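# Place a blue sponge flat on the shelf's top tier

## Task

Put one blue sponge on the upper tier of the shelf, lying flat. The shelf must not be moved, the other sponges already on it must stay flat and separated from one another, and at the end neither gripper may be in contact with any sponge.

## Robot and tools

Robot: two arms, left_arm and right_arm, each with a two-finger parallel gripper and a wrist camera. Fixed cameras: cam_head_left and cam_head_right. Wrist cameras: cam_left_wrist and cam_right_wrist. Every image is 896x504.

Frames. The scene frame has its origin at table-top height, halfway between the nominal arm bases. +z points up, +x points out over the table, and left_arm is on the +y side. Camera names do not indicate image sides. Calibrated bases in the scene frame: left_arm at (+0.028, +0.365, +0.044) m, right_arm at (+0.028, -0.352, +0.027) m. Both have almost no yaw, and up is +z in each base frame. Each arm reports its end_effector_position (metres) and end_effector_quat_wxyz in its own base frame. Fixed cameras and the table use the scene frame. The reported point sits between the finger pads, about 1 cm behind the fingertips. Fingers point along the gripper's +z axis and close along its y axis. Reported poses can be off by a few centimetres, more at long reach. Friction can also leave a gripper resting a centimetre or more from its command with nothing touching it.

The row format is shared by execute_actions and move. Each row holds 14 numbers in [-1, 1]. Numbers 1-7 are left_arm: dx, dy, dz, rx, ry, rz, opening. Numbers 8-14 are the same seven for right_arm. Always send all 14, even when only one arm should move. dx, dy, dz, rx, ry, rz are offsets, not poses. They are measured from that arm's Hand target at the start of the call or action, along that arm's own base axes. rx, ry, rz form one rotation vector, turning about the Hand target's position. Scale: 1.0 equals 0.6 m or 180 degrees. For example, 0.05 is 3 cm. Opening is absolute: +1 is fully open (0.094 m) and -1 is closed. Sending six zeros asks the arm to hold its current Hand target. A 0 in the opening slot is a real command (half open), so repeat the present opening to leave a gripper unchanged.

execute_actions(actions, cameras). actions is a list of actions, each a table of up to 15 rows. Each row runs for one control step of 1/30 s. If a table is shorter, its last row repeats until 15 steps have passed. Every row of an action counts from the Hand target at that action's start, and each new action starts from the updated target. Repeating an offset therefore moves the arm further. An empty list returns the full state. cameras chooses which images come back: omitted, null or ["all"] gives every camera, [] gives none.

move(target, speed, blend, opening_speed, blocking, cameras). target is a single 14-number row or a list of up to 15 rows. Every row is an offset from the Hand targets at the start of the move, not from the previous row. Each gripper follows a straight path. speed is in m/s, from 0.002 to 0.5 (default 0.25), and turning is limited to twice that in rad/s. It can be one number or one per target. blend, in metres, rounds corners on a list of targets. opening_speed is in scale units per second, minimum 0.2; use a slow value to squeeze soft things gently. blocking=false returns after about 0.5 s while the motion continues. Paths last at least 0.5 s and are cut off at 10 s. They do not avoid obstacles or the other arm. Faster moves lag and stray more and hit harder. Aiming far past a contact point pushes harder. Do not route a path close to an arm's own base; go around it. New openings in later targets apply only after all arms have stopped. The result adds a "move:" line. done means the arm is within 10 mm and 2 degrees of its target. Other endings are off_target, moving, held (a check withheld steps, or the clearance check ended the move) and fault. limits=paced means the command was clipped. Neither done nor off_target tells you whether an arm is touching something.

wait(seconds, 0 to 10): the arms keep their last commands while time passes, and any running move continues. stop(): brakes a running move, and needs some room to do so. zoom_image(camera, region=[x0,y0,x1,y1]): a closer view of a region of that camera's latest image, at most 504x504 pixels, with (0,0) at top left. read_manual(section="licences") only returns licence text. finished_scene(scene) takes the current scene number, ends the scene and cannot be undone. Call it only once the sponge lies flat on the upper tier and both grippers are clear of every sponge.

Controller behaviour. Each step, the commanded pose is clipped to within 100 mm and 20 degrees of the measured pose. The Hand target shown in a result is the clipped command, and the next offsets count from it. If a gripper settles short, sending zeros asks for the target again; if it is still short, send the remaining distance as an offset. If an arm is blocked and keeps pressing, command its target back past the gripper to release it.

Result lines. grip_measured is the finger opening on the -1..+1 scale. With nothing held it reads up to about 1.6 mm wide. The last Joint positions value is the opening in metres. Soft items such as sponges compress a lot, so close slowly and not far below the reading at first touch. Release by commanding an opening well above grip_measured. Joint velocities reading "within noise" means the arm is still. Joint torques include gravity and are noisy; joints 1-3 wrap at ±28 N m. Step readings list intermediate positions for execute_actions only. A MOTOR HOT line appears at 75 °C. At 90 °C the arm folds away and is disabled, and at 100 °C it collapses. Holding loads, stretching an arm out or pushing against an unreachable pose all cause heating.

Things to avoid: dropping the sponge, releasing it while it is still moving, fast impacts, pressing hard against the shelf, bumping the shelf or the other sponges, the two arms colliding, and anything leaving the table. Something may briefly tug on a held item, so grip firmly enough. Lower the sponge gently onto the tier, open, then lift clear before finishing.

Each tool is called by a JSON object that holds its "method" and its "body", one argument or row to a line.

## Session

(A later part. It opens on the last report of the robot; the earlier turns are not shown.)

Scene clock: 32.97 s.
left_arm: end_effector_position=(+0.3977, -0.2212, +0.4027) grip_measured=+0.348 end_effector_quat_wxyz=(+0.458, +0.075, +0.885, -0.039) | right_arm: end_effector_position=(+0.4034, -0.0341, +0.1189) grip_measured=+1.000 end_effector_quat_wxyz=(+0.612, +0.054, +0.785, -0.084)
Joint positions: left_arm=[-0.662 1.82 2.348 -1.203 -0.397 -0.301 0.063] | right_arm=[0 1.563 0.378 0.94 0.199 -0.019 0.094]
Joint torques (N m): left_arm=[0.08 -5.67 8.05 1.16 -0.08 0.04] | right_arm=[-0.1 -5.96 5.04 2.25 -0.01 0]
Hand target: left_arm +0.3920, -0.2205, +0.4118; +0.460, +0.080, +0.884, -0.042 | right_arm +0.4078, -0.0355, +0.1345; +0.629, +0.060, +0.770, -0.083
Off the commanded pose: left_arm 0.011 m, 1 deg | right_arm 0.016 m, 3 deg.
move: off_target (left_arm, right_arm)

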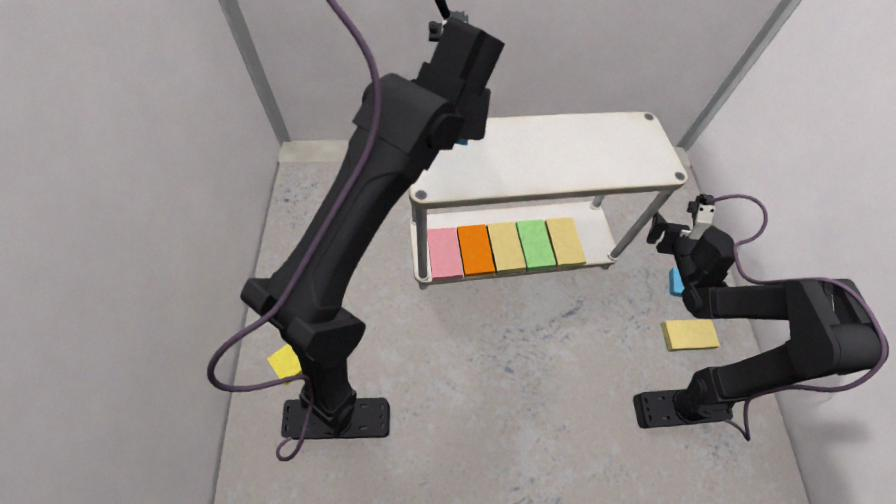

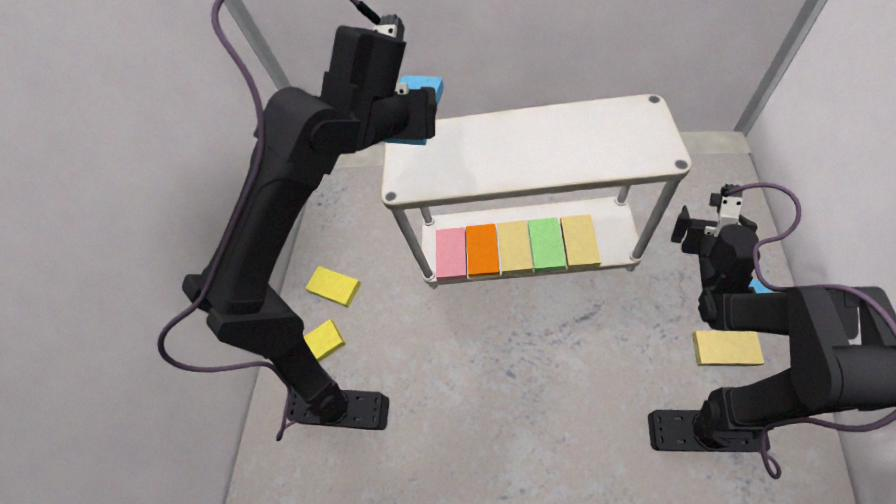

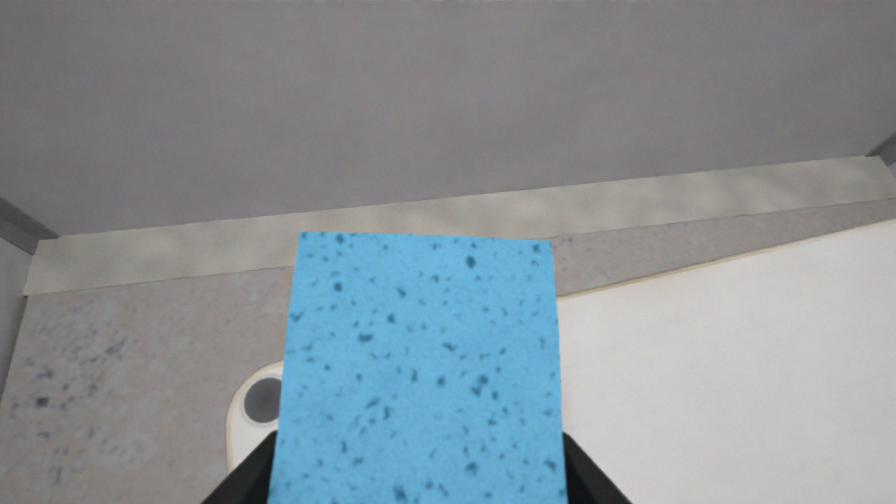

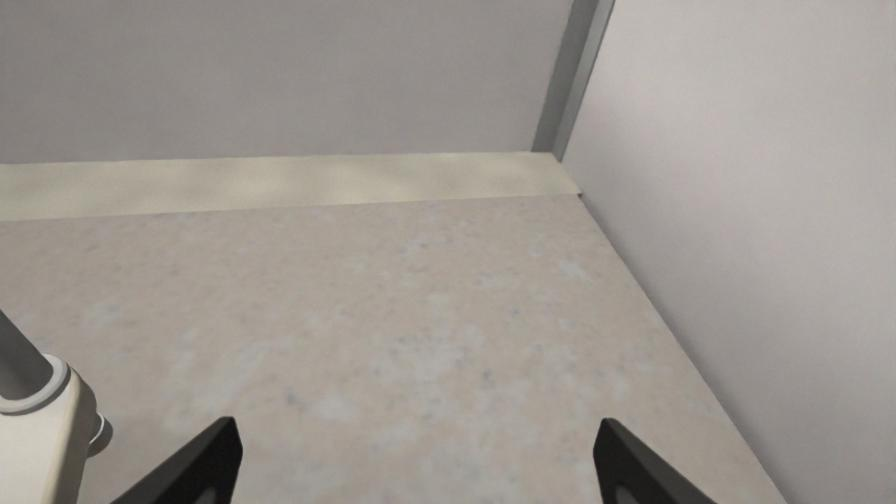

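{"method": "move", "body": {
  "target": [-0.027,-0.011,-0.123,0.002,0.011,0,0.14,0,0,0,0,0,0,1],
  "speed": 0.12
}}

Scene clock: 35.03 s.
left_arm: end_effector_position=(+0.3804, -0.2254, +0.3300) grip_measured=+0.348 end_effector_quat_wxyz=(+0.430, +0.079, +0.899, -0.033) | right_arm: end_effector_position=(+0.4034, -0.0341, +0.1189) grip_measured=+1.000 end_effector_quat_wxyz=(+0.612, +0.054, +0.785, -0.084)
Joint positions: left_arm=[-0.697 1.638 1.84 -0.955 -0.406 -0.343 0.063] | right_arm=[0 1.563 0.378 0.94 0.199 -0.019 0.094]
Joint torques (N m): left_arm=[-0.54 -7.32 3.73 1.64 -0.2 -0.05] | right_arm=[-0.1 -5.96 5.04 2.25 -0.01 0]
Hand target: left_arm +0.3758, -0.2271, +0.3380; +0.444, +0.080, +0.891, -0.040 | right_arm +0.4078, -0.0355, +0.1345; +0.629, +0.060, +0.770, -0.083
Off the commanded pose: left_arm 0.009 m, 2 deg | right_arm 0.016 m, 3 deg.
move: off_target (right_arm)

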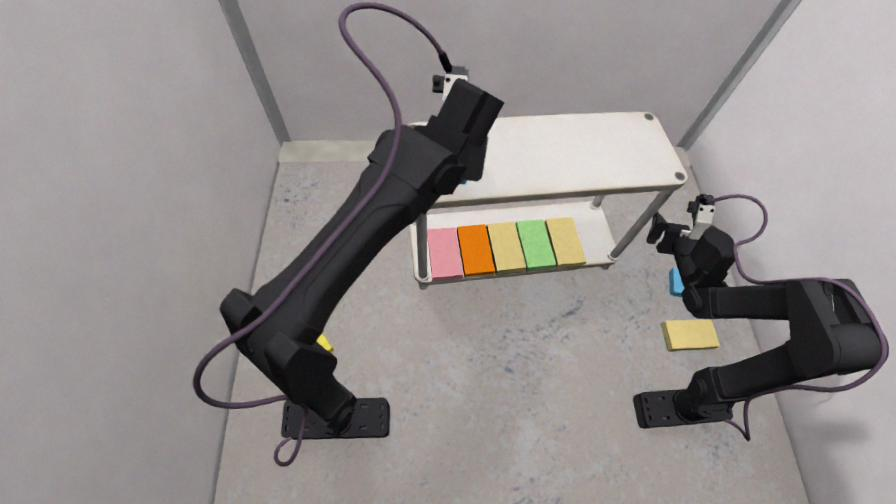

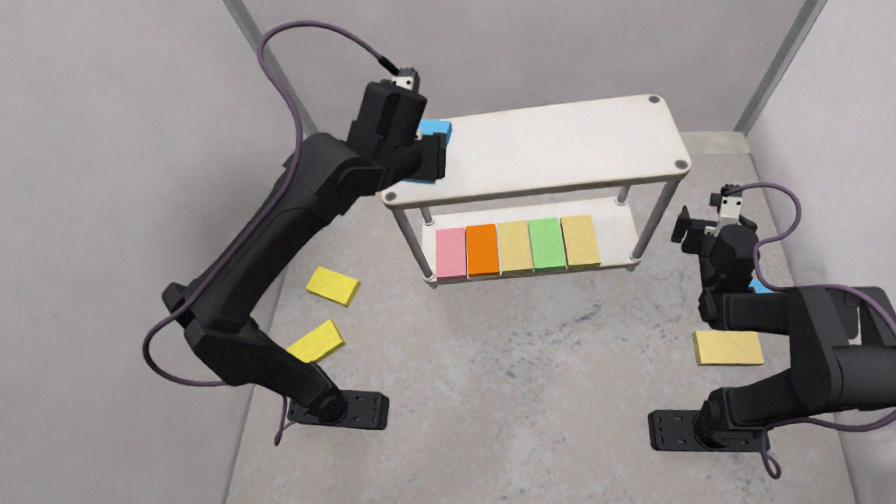

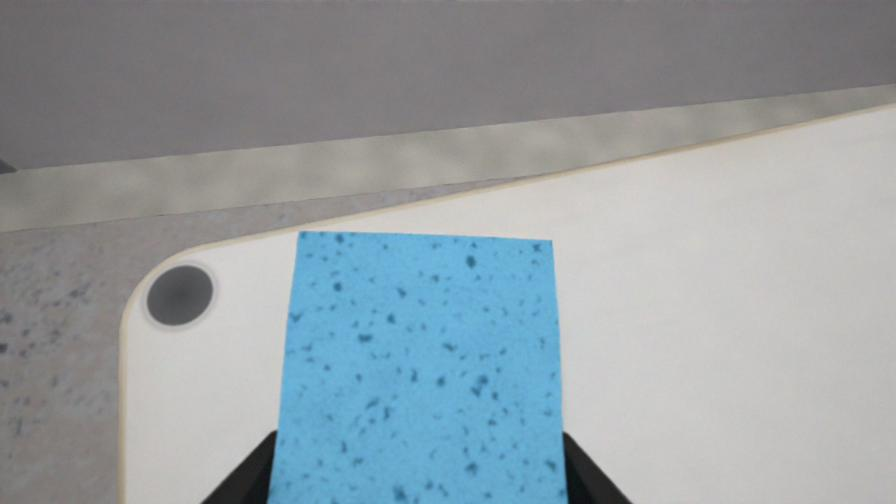

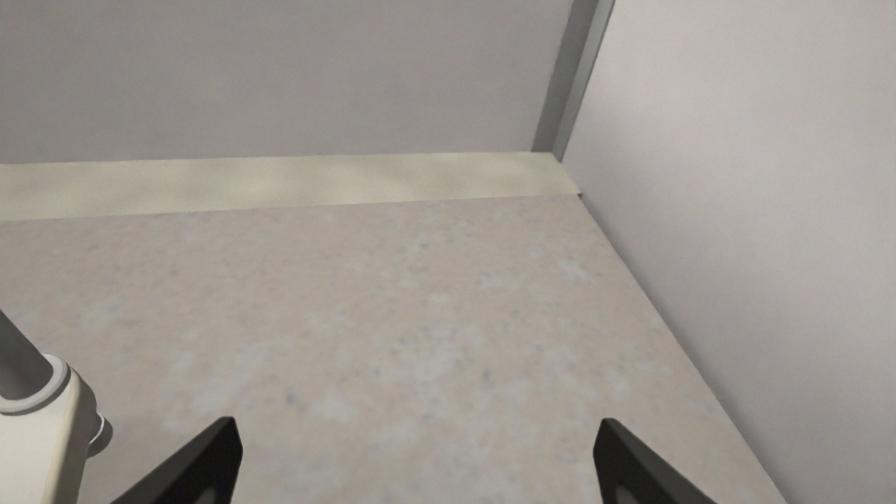

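{"method": "move", "body": {
  "target": [0.02,0,-0.033,-0.0017,-0.0098,0,0.14,0,0,0,0,0,0,1],
  "speed": 0.08
}}

Scene clock: 36.50 s.
left_arm: end_effector_position=(+0.3886, -0.2319, +0.3305) grip_measured=+0.348 end_effector_quat_wxyz=(+0.468, +0.075, +0.879, -0.054) | right_arm: end_effector_position=(+0.4034, -0.0341, +0.1189) grip_measured=+1.000 end_effector_quat_wxyz=(+0.612, +0.054, +0.785, -0.084)
Joint positions: left_arm=[-0.697 1.59 1.714 -0.775 -0.407 -0.323 0.063] | right_arm=[0 1.563 0.378 0.94 0.199 -0.019 0.094]
Joint torques (N m): left_arm=[0.44 -5.55 3.18 1.49 -0.15 0.04] | right_arm=[-0.1 -5.96 5.05 2.25 -0.01 0]
Hand target: left_arm +0.3878, -0.2271, +0.3182; +0.458, +0.080, +0.884, -0.041 | right_arm +0.4078, -0.0355, +0.1345; +0.629, +0.060, +0.770, -0.083
Off the commanded pose: left_arm 0.013 m, 2 deg | right_arm 0.016 m, 3 deg.
move: off_target (left_arm, right_arm)

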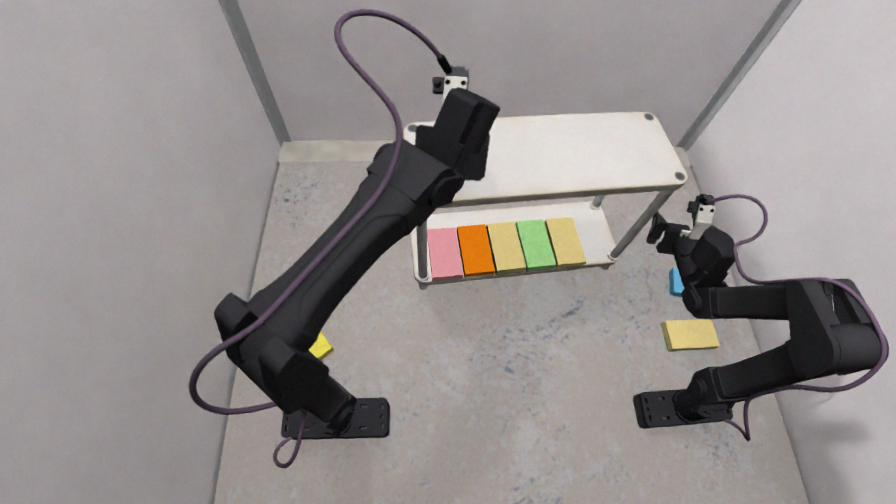

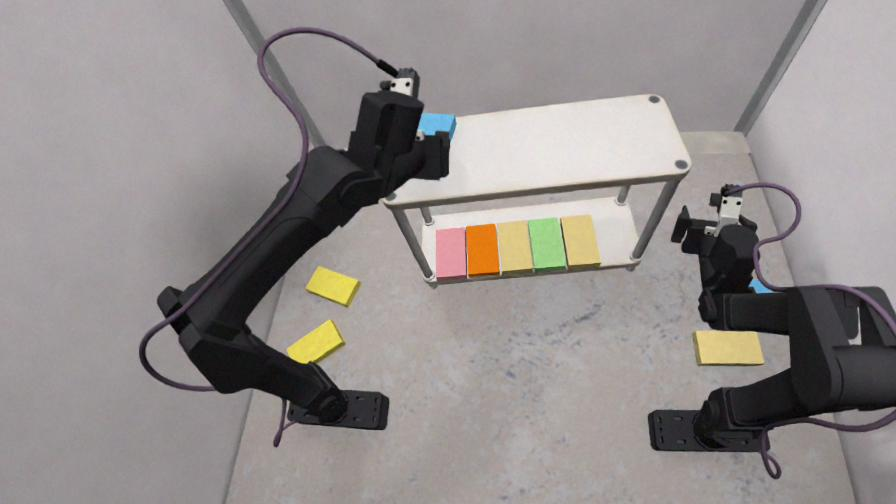

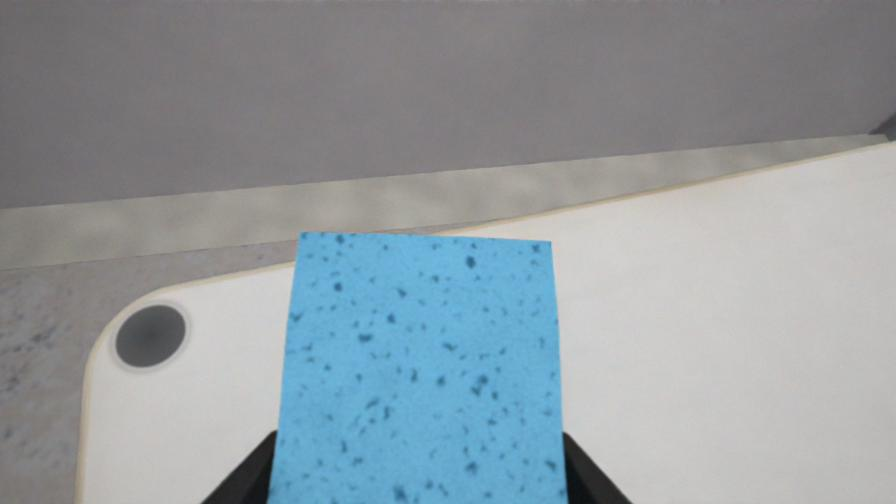

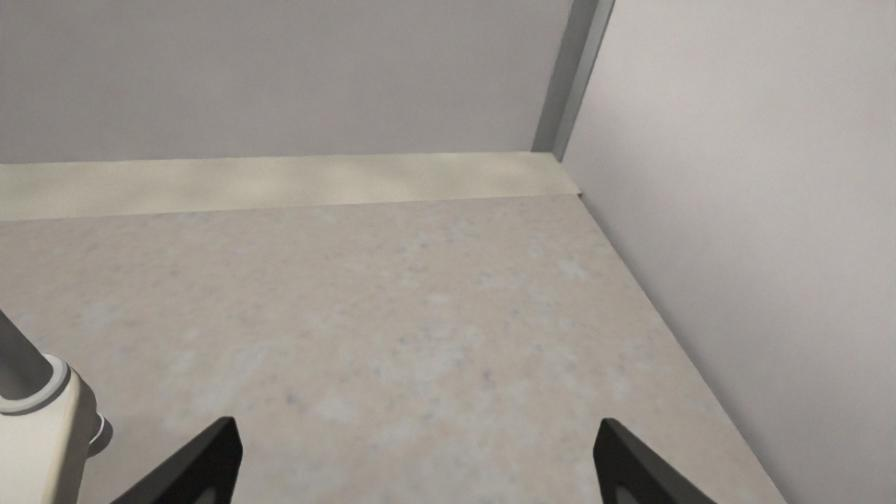

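{"method": "move", "body": {
  "target": [0,-0.0,-0.018,0.0025,0.015,0,0.14,0,0,0,0,0,0,1],
  "speed": 0.08
}}

Scene clock: 37.63 s.
left_arm: end_effector_position=(+0.3885, -0.2322, +0.3304) grip_measured=+0.348 end_effector_quat_wxyz=(+0.467, +0.075, +0.879, -0.054) | right_arm: end_effector_position=(+0.4034, -0.0341, +0.1189) grip_measured=+1.000 end_effector_quat_wxyz=(+0.612, +0.054, +0.785, -0.084)
Joint positions: left_arm=[-0.697 1.59 1.714 -0.775 -0.406 -0.323 0.063] | right_arm=[0 1.563 0.378 0.94 0.199 -0.019 0.094]
Joint torques (N m): left_arm=[0.57 -4.08 4.44 1.11 0.08 -0.08] | right_arm=[-0.09 -5.96 5.05 2.25 -0.01 0]
Hand target: left_arm +0.3878, -0.2271, +0.3074; +0.437, +0.080, +0.895, -0.040 | right_arm +0.4078, -0.0355, +0.1345; +0.629, +0.060, +0.770, -0.083
Off the commanded pose: left_arm 0.024 m, 4 deg | right_arm 0.016 m, 3 deg.
move: off_target (left_arm, right_arm)

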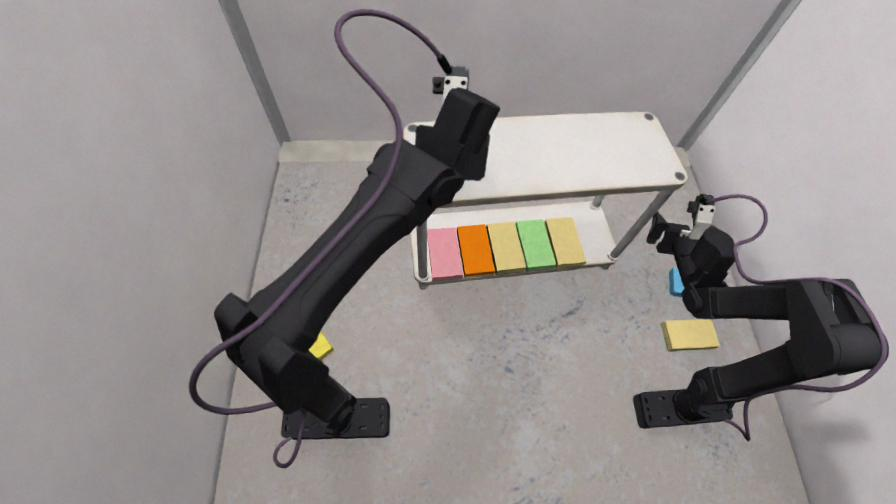

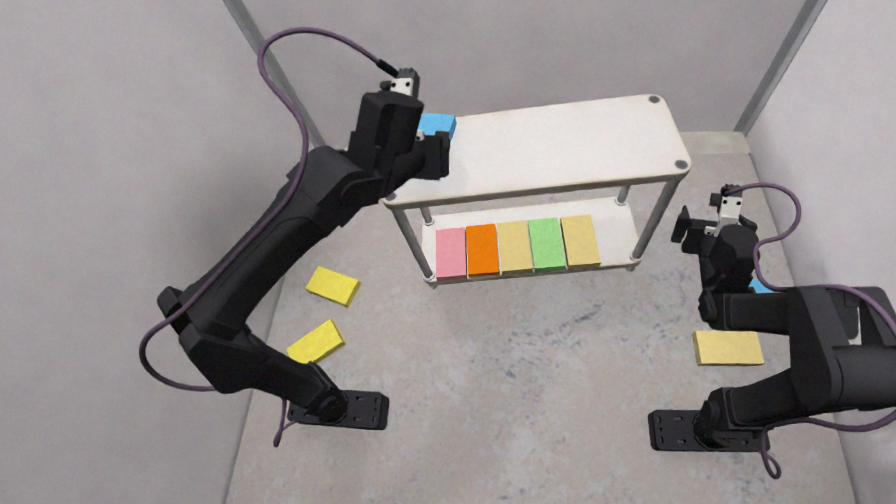

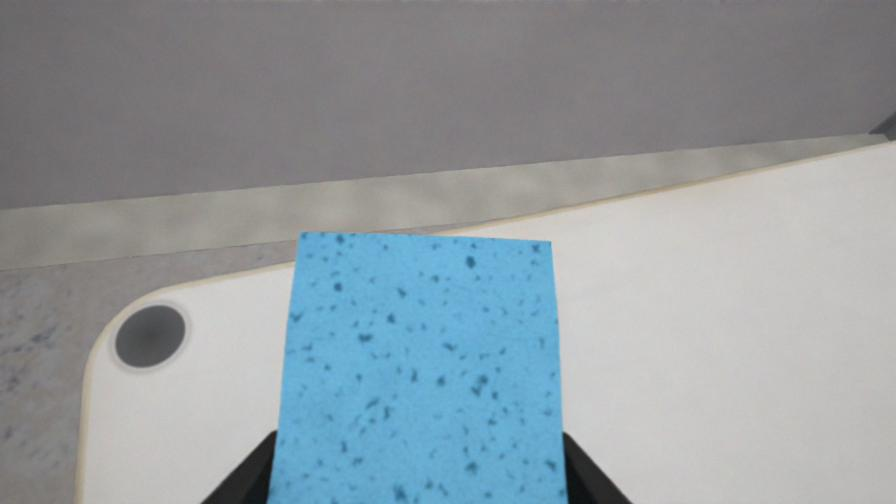

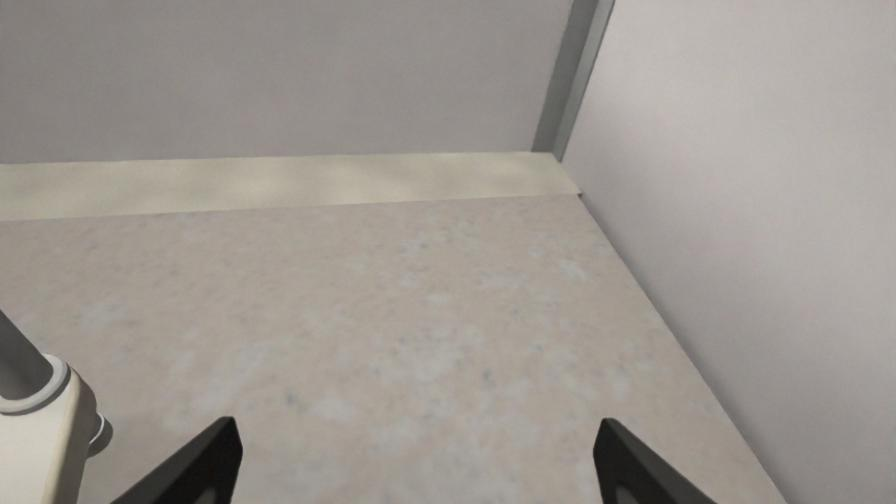

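{"method": "move", "body": {
  "target": [
    [0,0.0,0.063,0,0,0,0.14,0,0,0,0,0,0,1],
    [-0.05,0.0,0.063,0,0,0,0.14,0,0,0,0,0,0,1]
  ],
  "speed": 0.1
}}

{"method": "move", "body": {
  "target": [0,0,-0.035,0,0,0,0.14,0,0,0,0,0,0,1],
  "speed": 0.06
}}

Scene clock: 39.87 s.
Off the commanded pose: left_arm 0.021 m, 2 deg | right_arm 0.016 m, 3 deg.
move: off_target (left_arm, right_arm)

Scene clock: 41.00 s.
left_arm: end_effector_position=(+0.3607, -0.2375, +0.3281) grip_measured=+0.348 end_effector_quat_wxyz=(+0.438, +0.084, +0.894, -0.056) | right_arm: end_effector_position=(+0.4034, -0.0341, +0.1189) grip_measured=+1.000 end_effector_quat_wxyz=(+0.612, +0.054, +0.785, -0.084)
Joint positions: left_arm=[-0.751 1.573 1.746 -0.903 -0.412 -0.378 0.063] | right_arm=[0 1.563 0.378 0.94 0.199 -0.019 0.094]
Joint torques (N m): left_arm=[-0.21 -6.37 3.36 1.35 -0.37 -0.03] | right_arm=[-0.09 -5.96 5.04 2.25 -0.01 0]
Hand target: left_arm +0.3578, -0.2271, +0.3242; +0.437, +0.080, +0.895, -0.040 | right_arm +0.4078, -0.0355, +0.1345; +0.629, +0.060, +0.770, -0.083
Off the commanded pose: left_arm 0.011 m, 2 deg | right_arm 0.016 m, 3 deg.
move: off_target (left_arm, right_arm)

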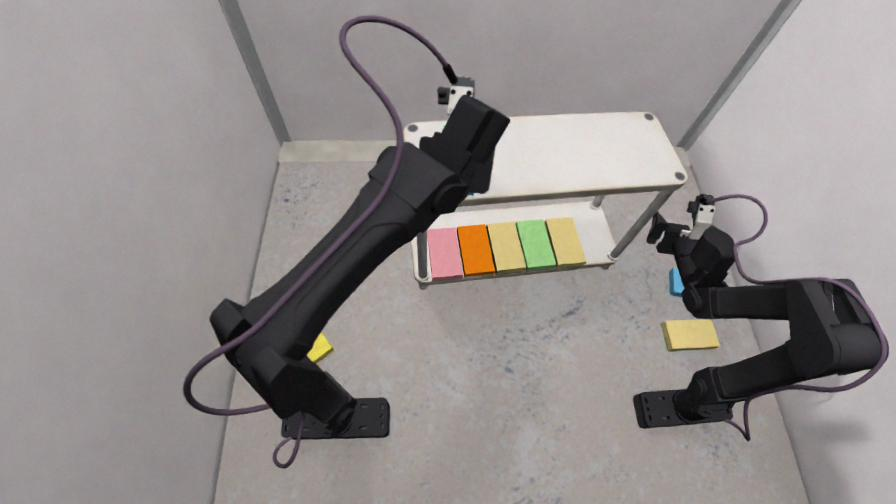

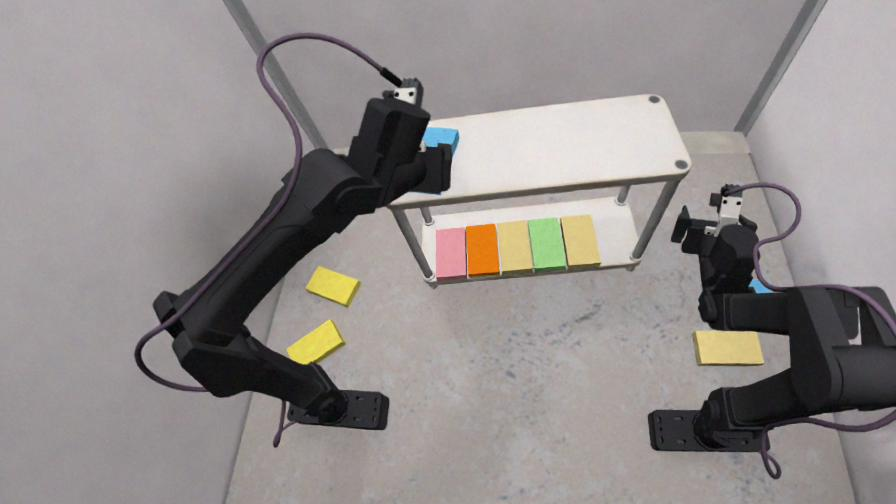

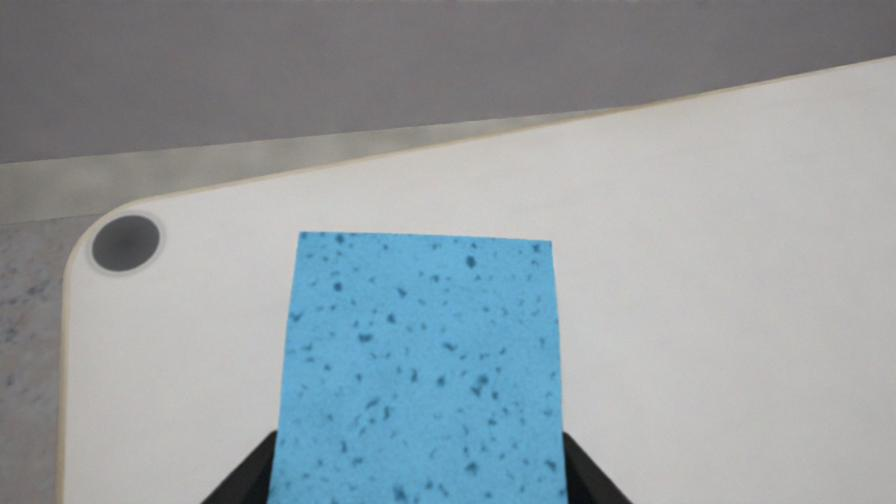

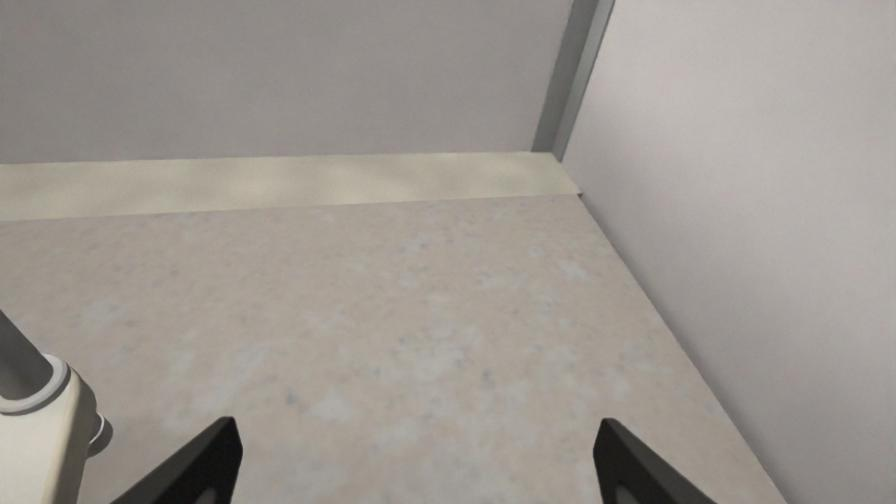

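{"method": "zoom_image", "body": {
  "camera": "cam_head_right",
  "region": [360, 90, 520, 220]
}}

Scaled by 3.150 from the camera's 896x504 image, which has a finer 1280x720 frame.

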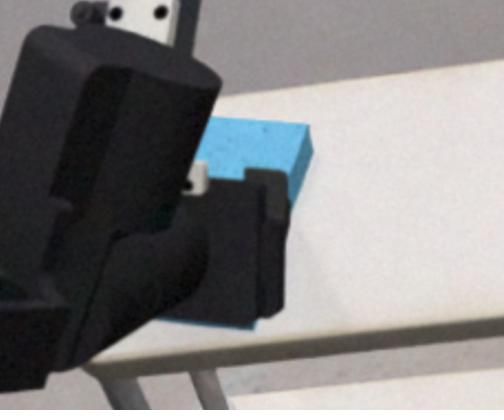

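{"method": "move", "body": {
  "target": [0.008,0,-0.02,0,0,0,0.14,0,0,0,0,0,0,1],
  "speed": 0.06,
  "cameras": ["cam_left_wrist","cam_head_right"]
}}

{"method": "zoom_image", "body": {
  "camera": "cam_head_right",
  "region": [360, 90, 520, 220]
}}

Scene clock: 42.37 s.
left_arm: end_effector_position=(+0.3626, -0.2376, +0.3286) grip_measured=+0.348 end_effector_quat_wxyz=(+0.452, +0.083, +0.886, -0.060) | right_arm: end_effector_position=(+0.4034, -0.0341, +0.1189) grip_measured=+1.000 end_effector_quat_wxyz=(+0.612, +0.054, +0.785, -0.084)
Joint positions: left_arm=[-0.751 1.55 1.697 -0.841 -0.42 -0.366 0.063] | right_arm=[0 1.563 0.378 0.94 0.199 -0.019 0.094]
Joint torques (N m): left_arm=[0.61 -5.03 2.84 1.32 -0.21 0.04] | right_arm=[-0.1 -5.97 5.05 2.25 -0.01 0]
Hand target: left_arm +0.3626, -0.2271, +0.3122; +0.437, +0.080, +0.895, -0.040 | right_arm +0.4078, -0.0355, +0.1345; +0.629, +0.060, +0.770, -0.083
Off the commanded pose: left_arm 0.019 m, 3 deg | right_arm 0.016 m, 3 deg.
move: off_target (left_arm, right_arm)
Images, in order: cam_head_right, cam_left_wrist.

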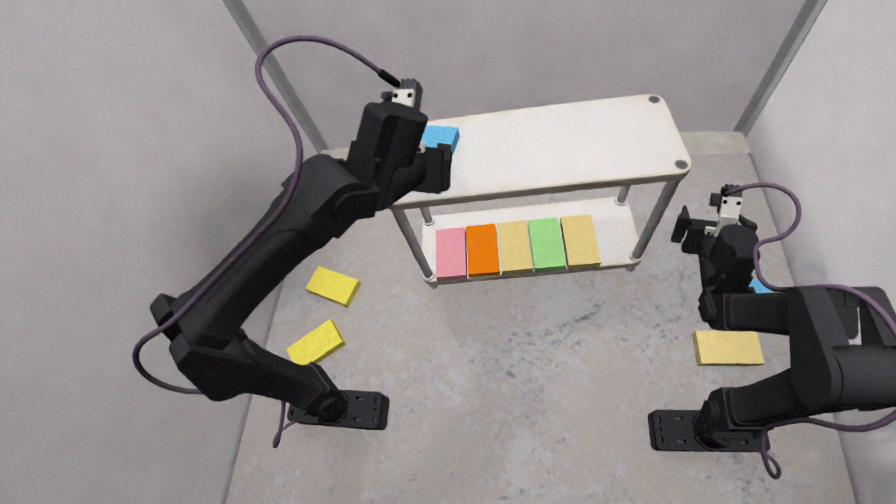

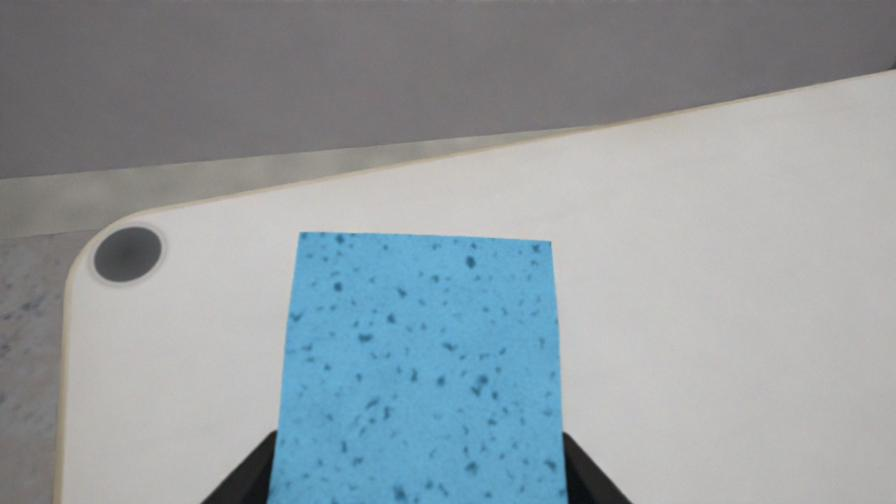

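Scaled by 3.150 from the camera's 896x504 image, which has a finer 1280x720 frame.

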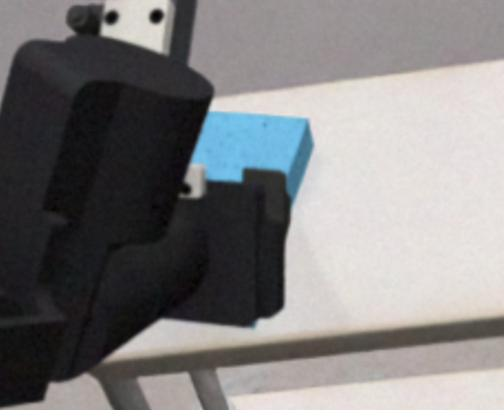

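{"method": "move", "body": {
  "target": [0.0,0,0.022,0,0,0,0.14,0,0,0,0,0,0,1],
  "speed": 0.05,
  "cameras": []
}}

{"method": "move", "body": {
  "target": [0,0,0,0,0,0,0.8,0,0,0,0,0,0,1],
  "opening_speed": 0.6
}}

Scene clock: 44.87 s.
Off the commanded pose: left_arm 0.011 m, 3 deg | right_arm 0.016 m, 3 deg.
move: off_target (left_arm, right_arm)

Scene clock: 46.47 s.
left_arm: end_effector_position=(+0.3619, -0.2370, +0.3261) grip_measured=+0.797 end_effector_quat_wxyz=(+0.448, +0.086, +0.888, -0.055) | right_arm: end_effector_position=(+0.4034, -0.0341, +0.1189) grip_measured=+1.000 end_effector_quat_wxyz=(+0.612, +0.054, +0.785, -0.084)
Joint positions: left_arm=[-0.751 1.553 1.699 -0.852 -0.42 -0.361 0.084] | right_arm=[0 1.563 0.378 0.94 0.199 -0.019 0.094]
Joint torques (N m): left_arm=[0.64 -4.18 7.79 0.95 -0.21 -0.01] | right_arm=[-0.09 -5.96 5.05 2.25 -0.01 0]
Hand target: left_arm +0.3626, -0.2271, +0.3254; +0.437, +0.080, +0.895, -0.040 | right_arm +0.4078, -0.0355, +0.1345; +0.629, +0.060, +0.770, -0.083
Off the commanded pose: left_arm 0.010 m, 2 deg | right_arm 0.016 m, 3 deg.
move: off_target (right_arm)

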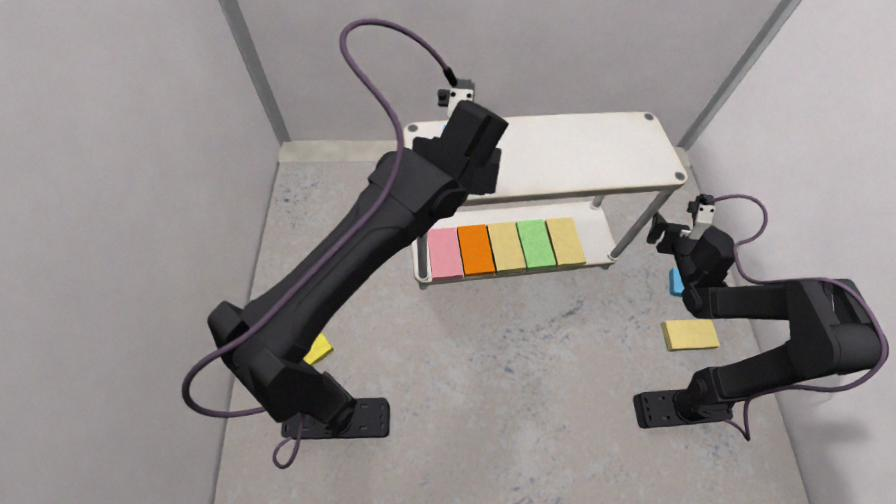

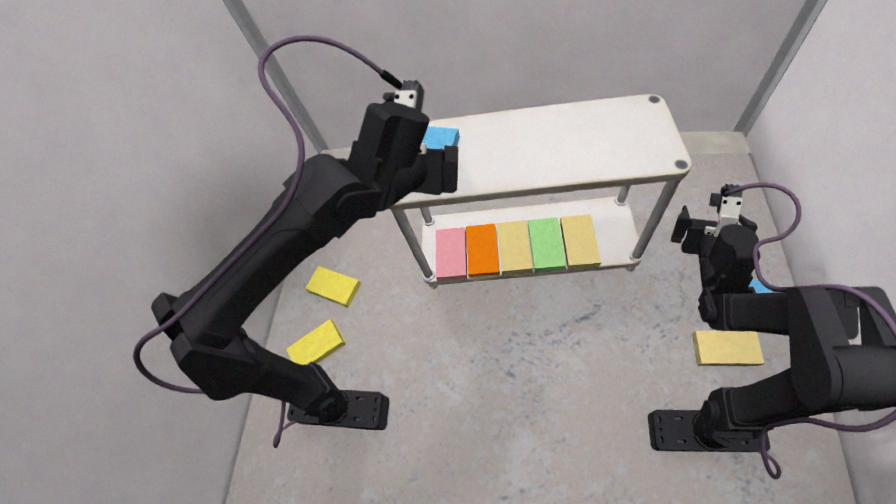

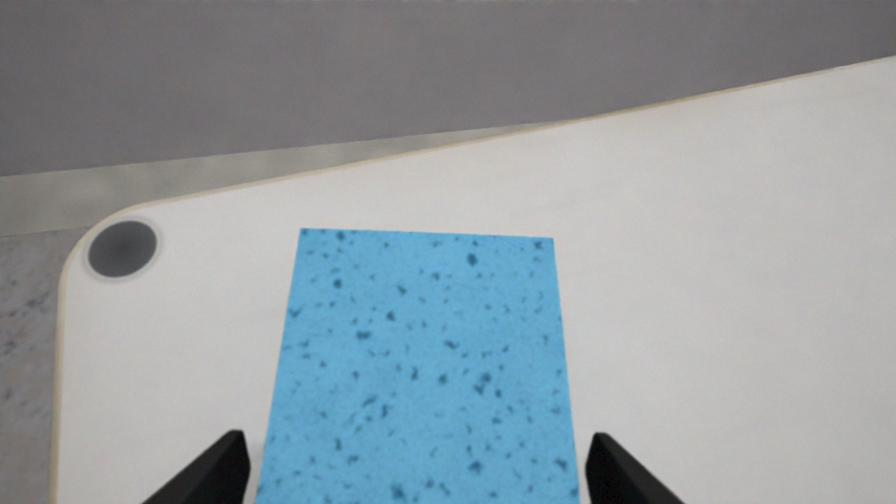

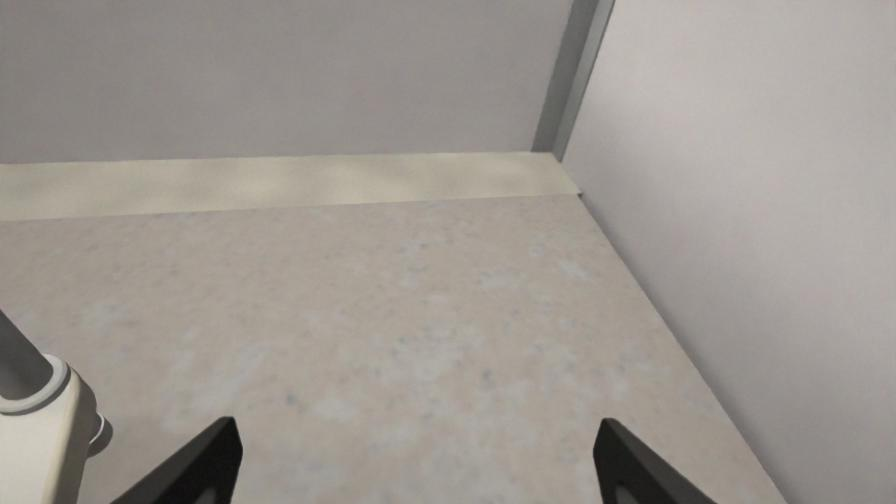

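Barely shifted: flat. Lift straight up, then back.

{"method": "move", "body": {
  "target": [
    [0.0,-0.012,0.14,0,0,0,0.8,0,0,0,0,0,0,1],
    [-0.17,-0.01,0.17,0,0,0,0.8,0,0,0,0,0,0,1]
  ],
  "speed": 0.15
}}

Scene clock: 48.90 s.
left_arm: end_effector_position=(+0.2649, -0.2526, +0.4103) grip_measured=+0.798 end_effector_quat_wxyz=(+0.426, +0.101, +0.898, -0.047) | right_arm: end_effector_position=(+0.4034, -0.0341, +0.1189) grip_measured=+1.000 end_effector_quat_wxyz=(+0.612, +0.054, +0.785, -0.084)
Joint positions: left_arm=[-1.045 1.704 2.358 -1.532 -0.605 -0.597 0.084] | right_arm=[0 1.563 0.378 0.94 0.199 -0.019 0.094]
Joint torques (N m): left_arm=[-0.21 -6.52 5.76 0.94 -0.59 -0.1] | right_arm=[-0.09 -5.96 5.07 2.25 -0.01 0]
Hand target: left_arm +0.2606, -0.2331, +0.4274; +0.437, +0.080, +0.895, -0.040 | right_arm +0.4078, -0.0355, +0.1345; +0.629, +0.060, +0.770, -0.083
Off the commanded pose: left_arm 0.026 m, 3 deg | right_arm 0.016 m, 3 deg.
joint sent to its limit (left arm) — joint 4 (wrist pitch), lower limit. The joint targets are off in position, not in orientation.
move: off_target (left_arm, right_arm)

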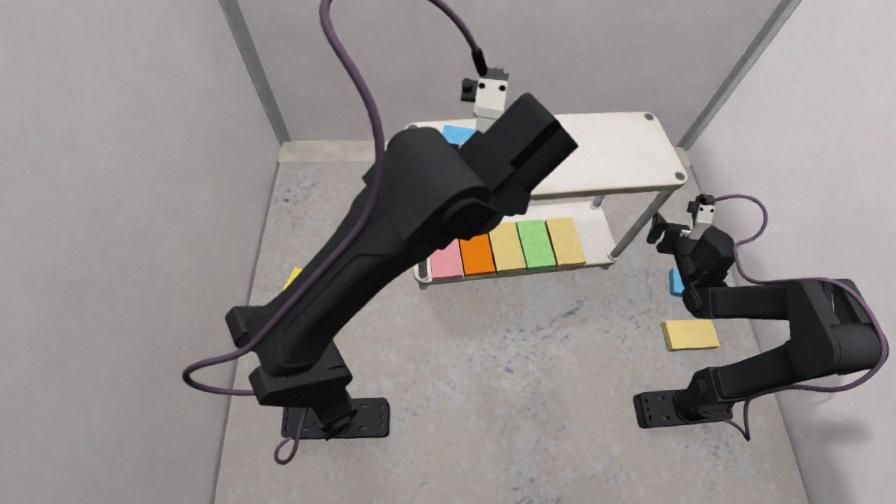

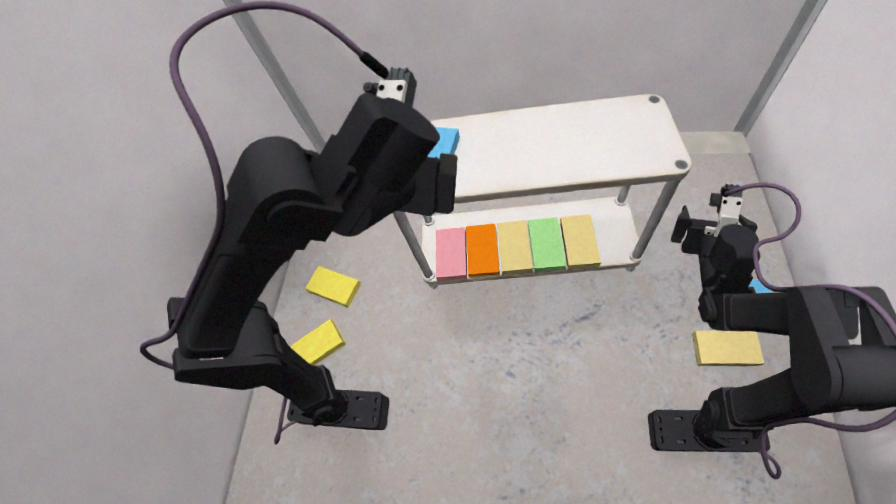

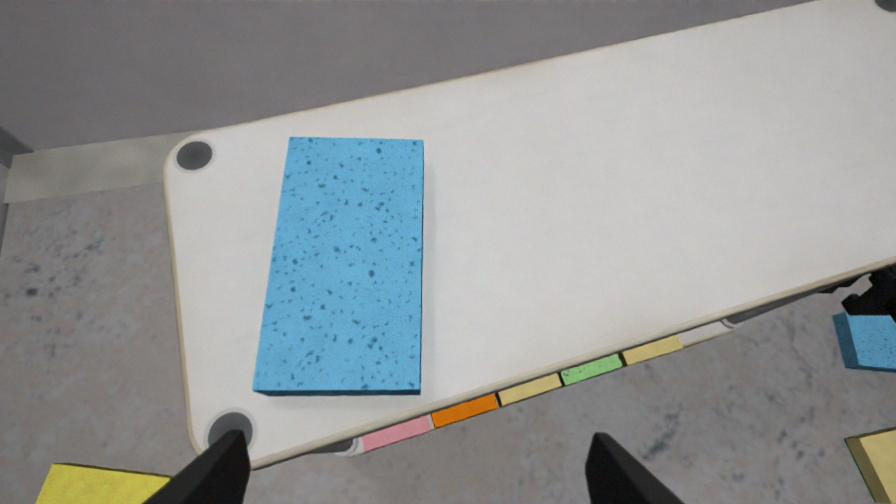

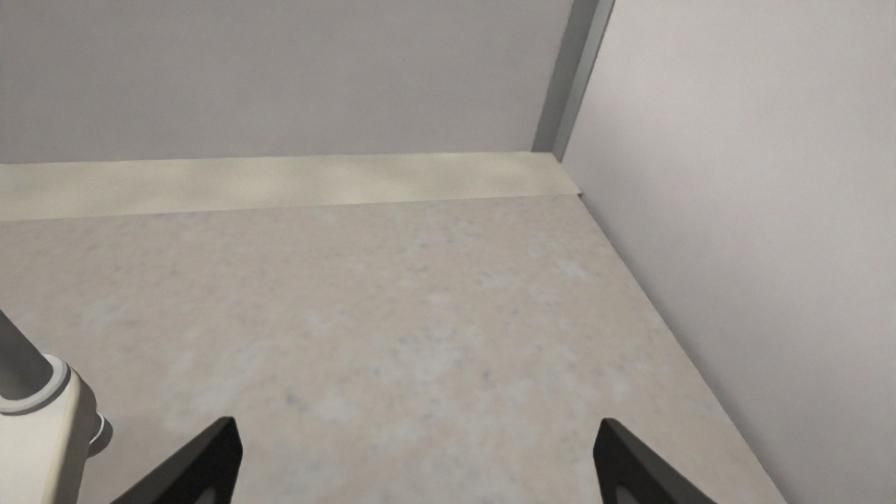

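Perfect.

{"method": "finished_scene", "body": {
  "scene": 2
}}

The scene is finished: the task was done.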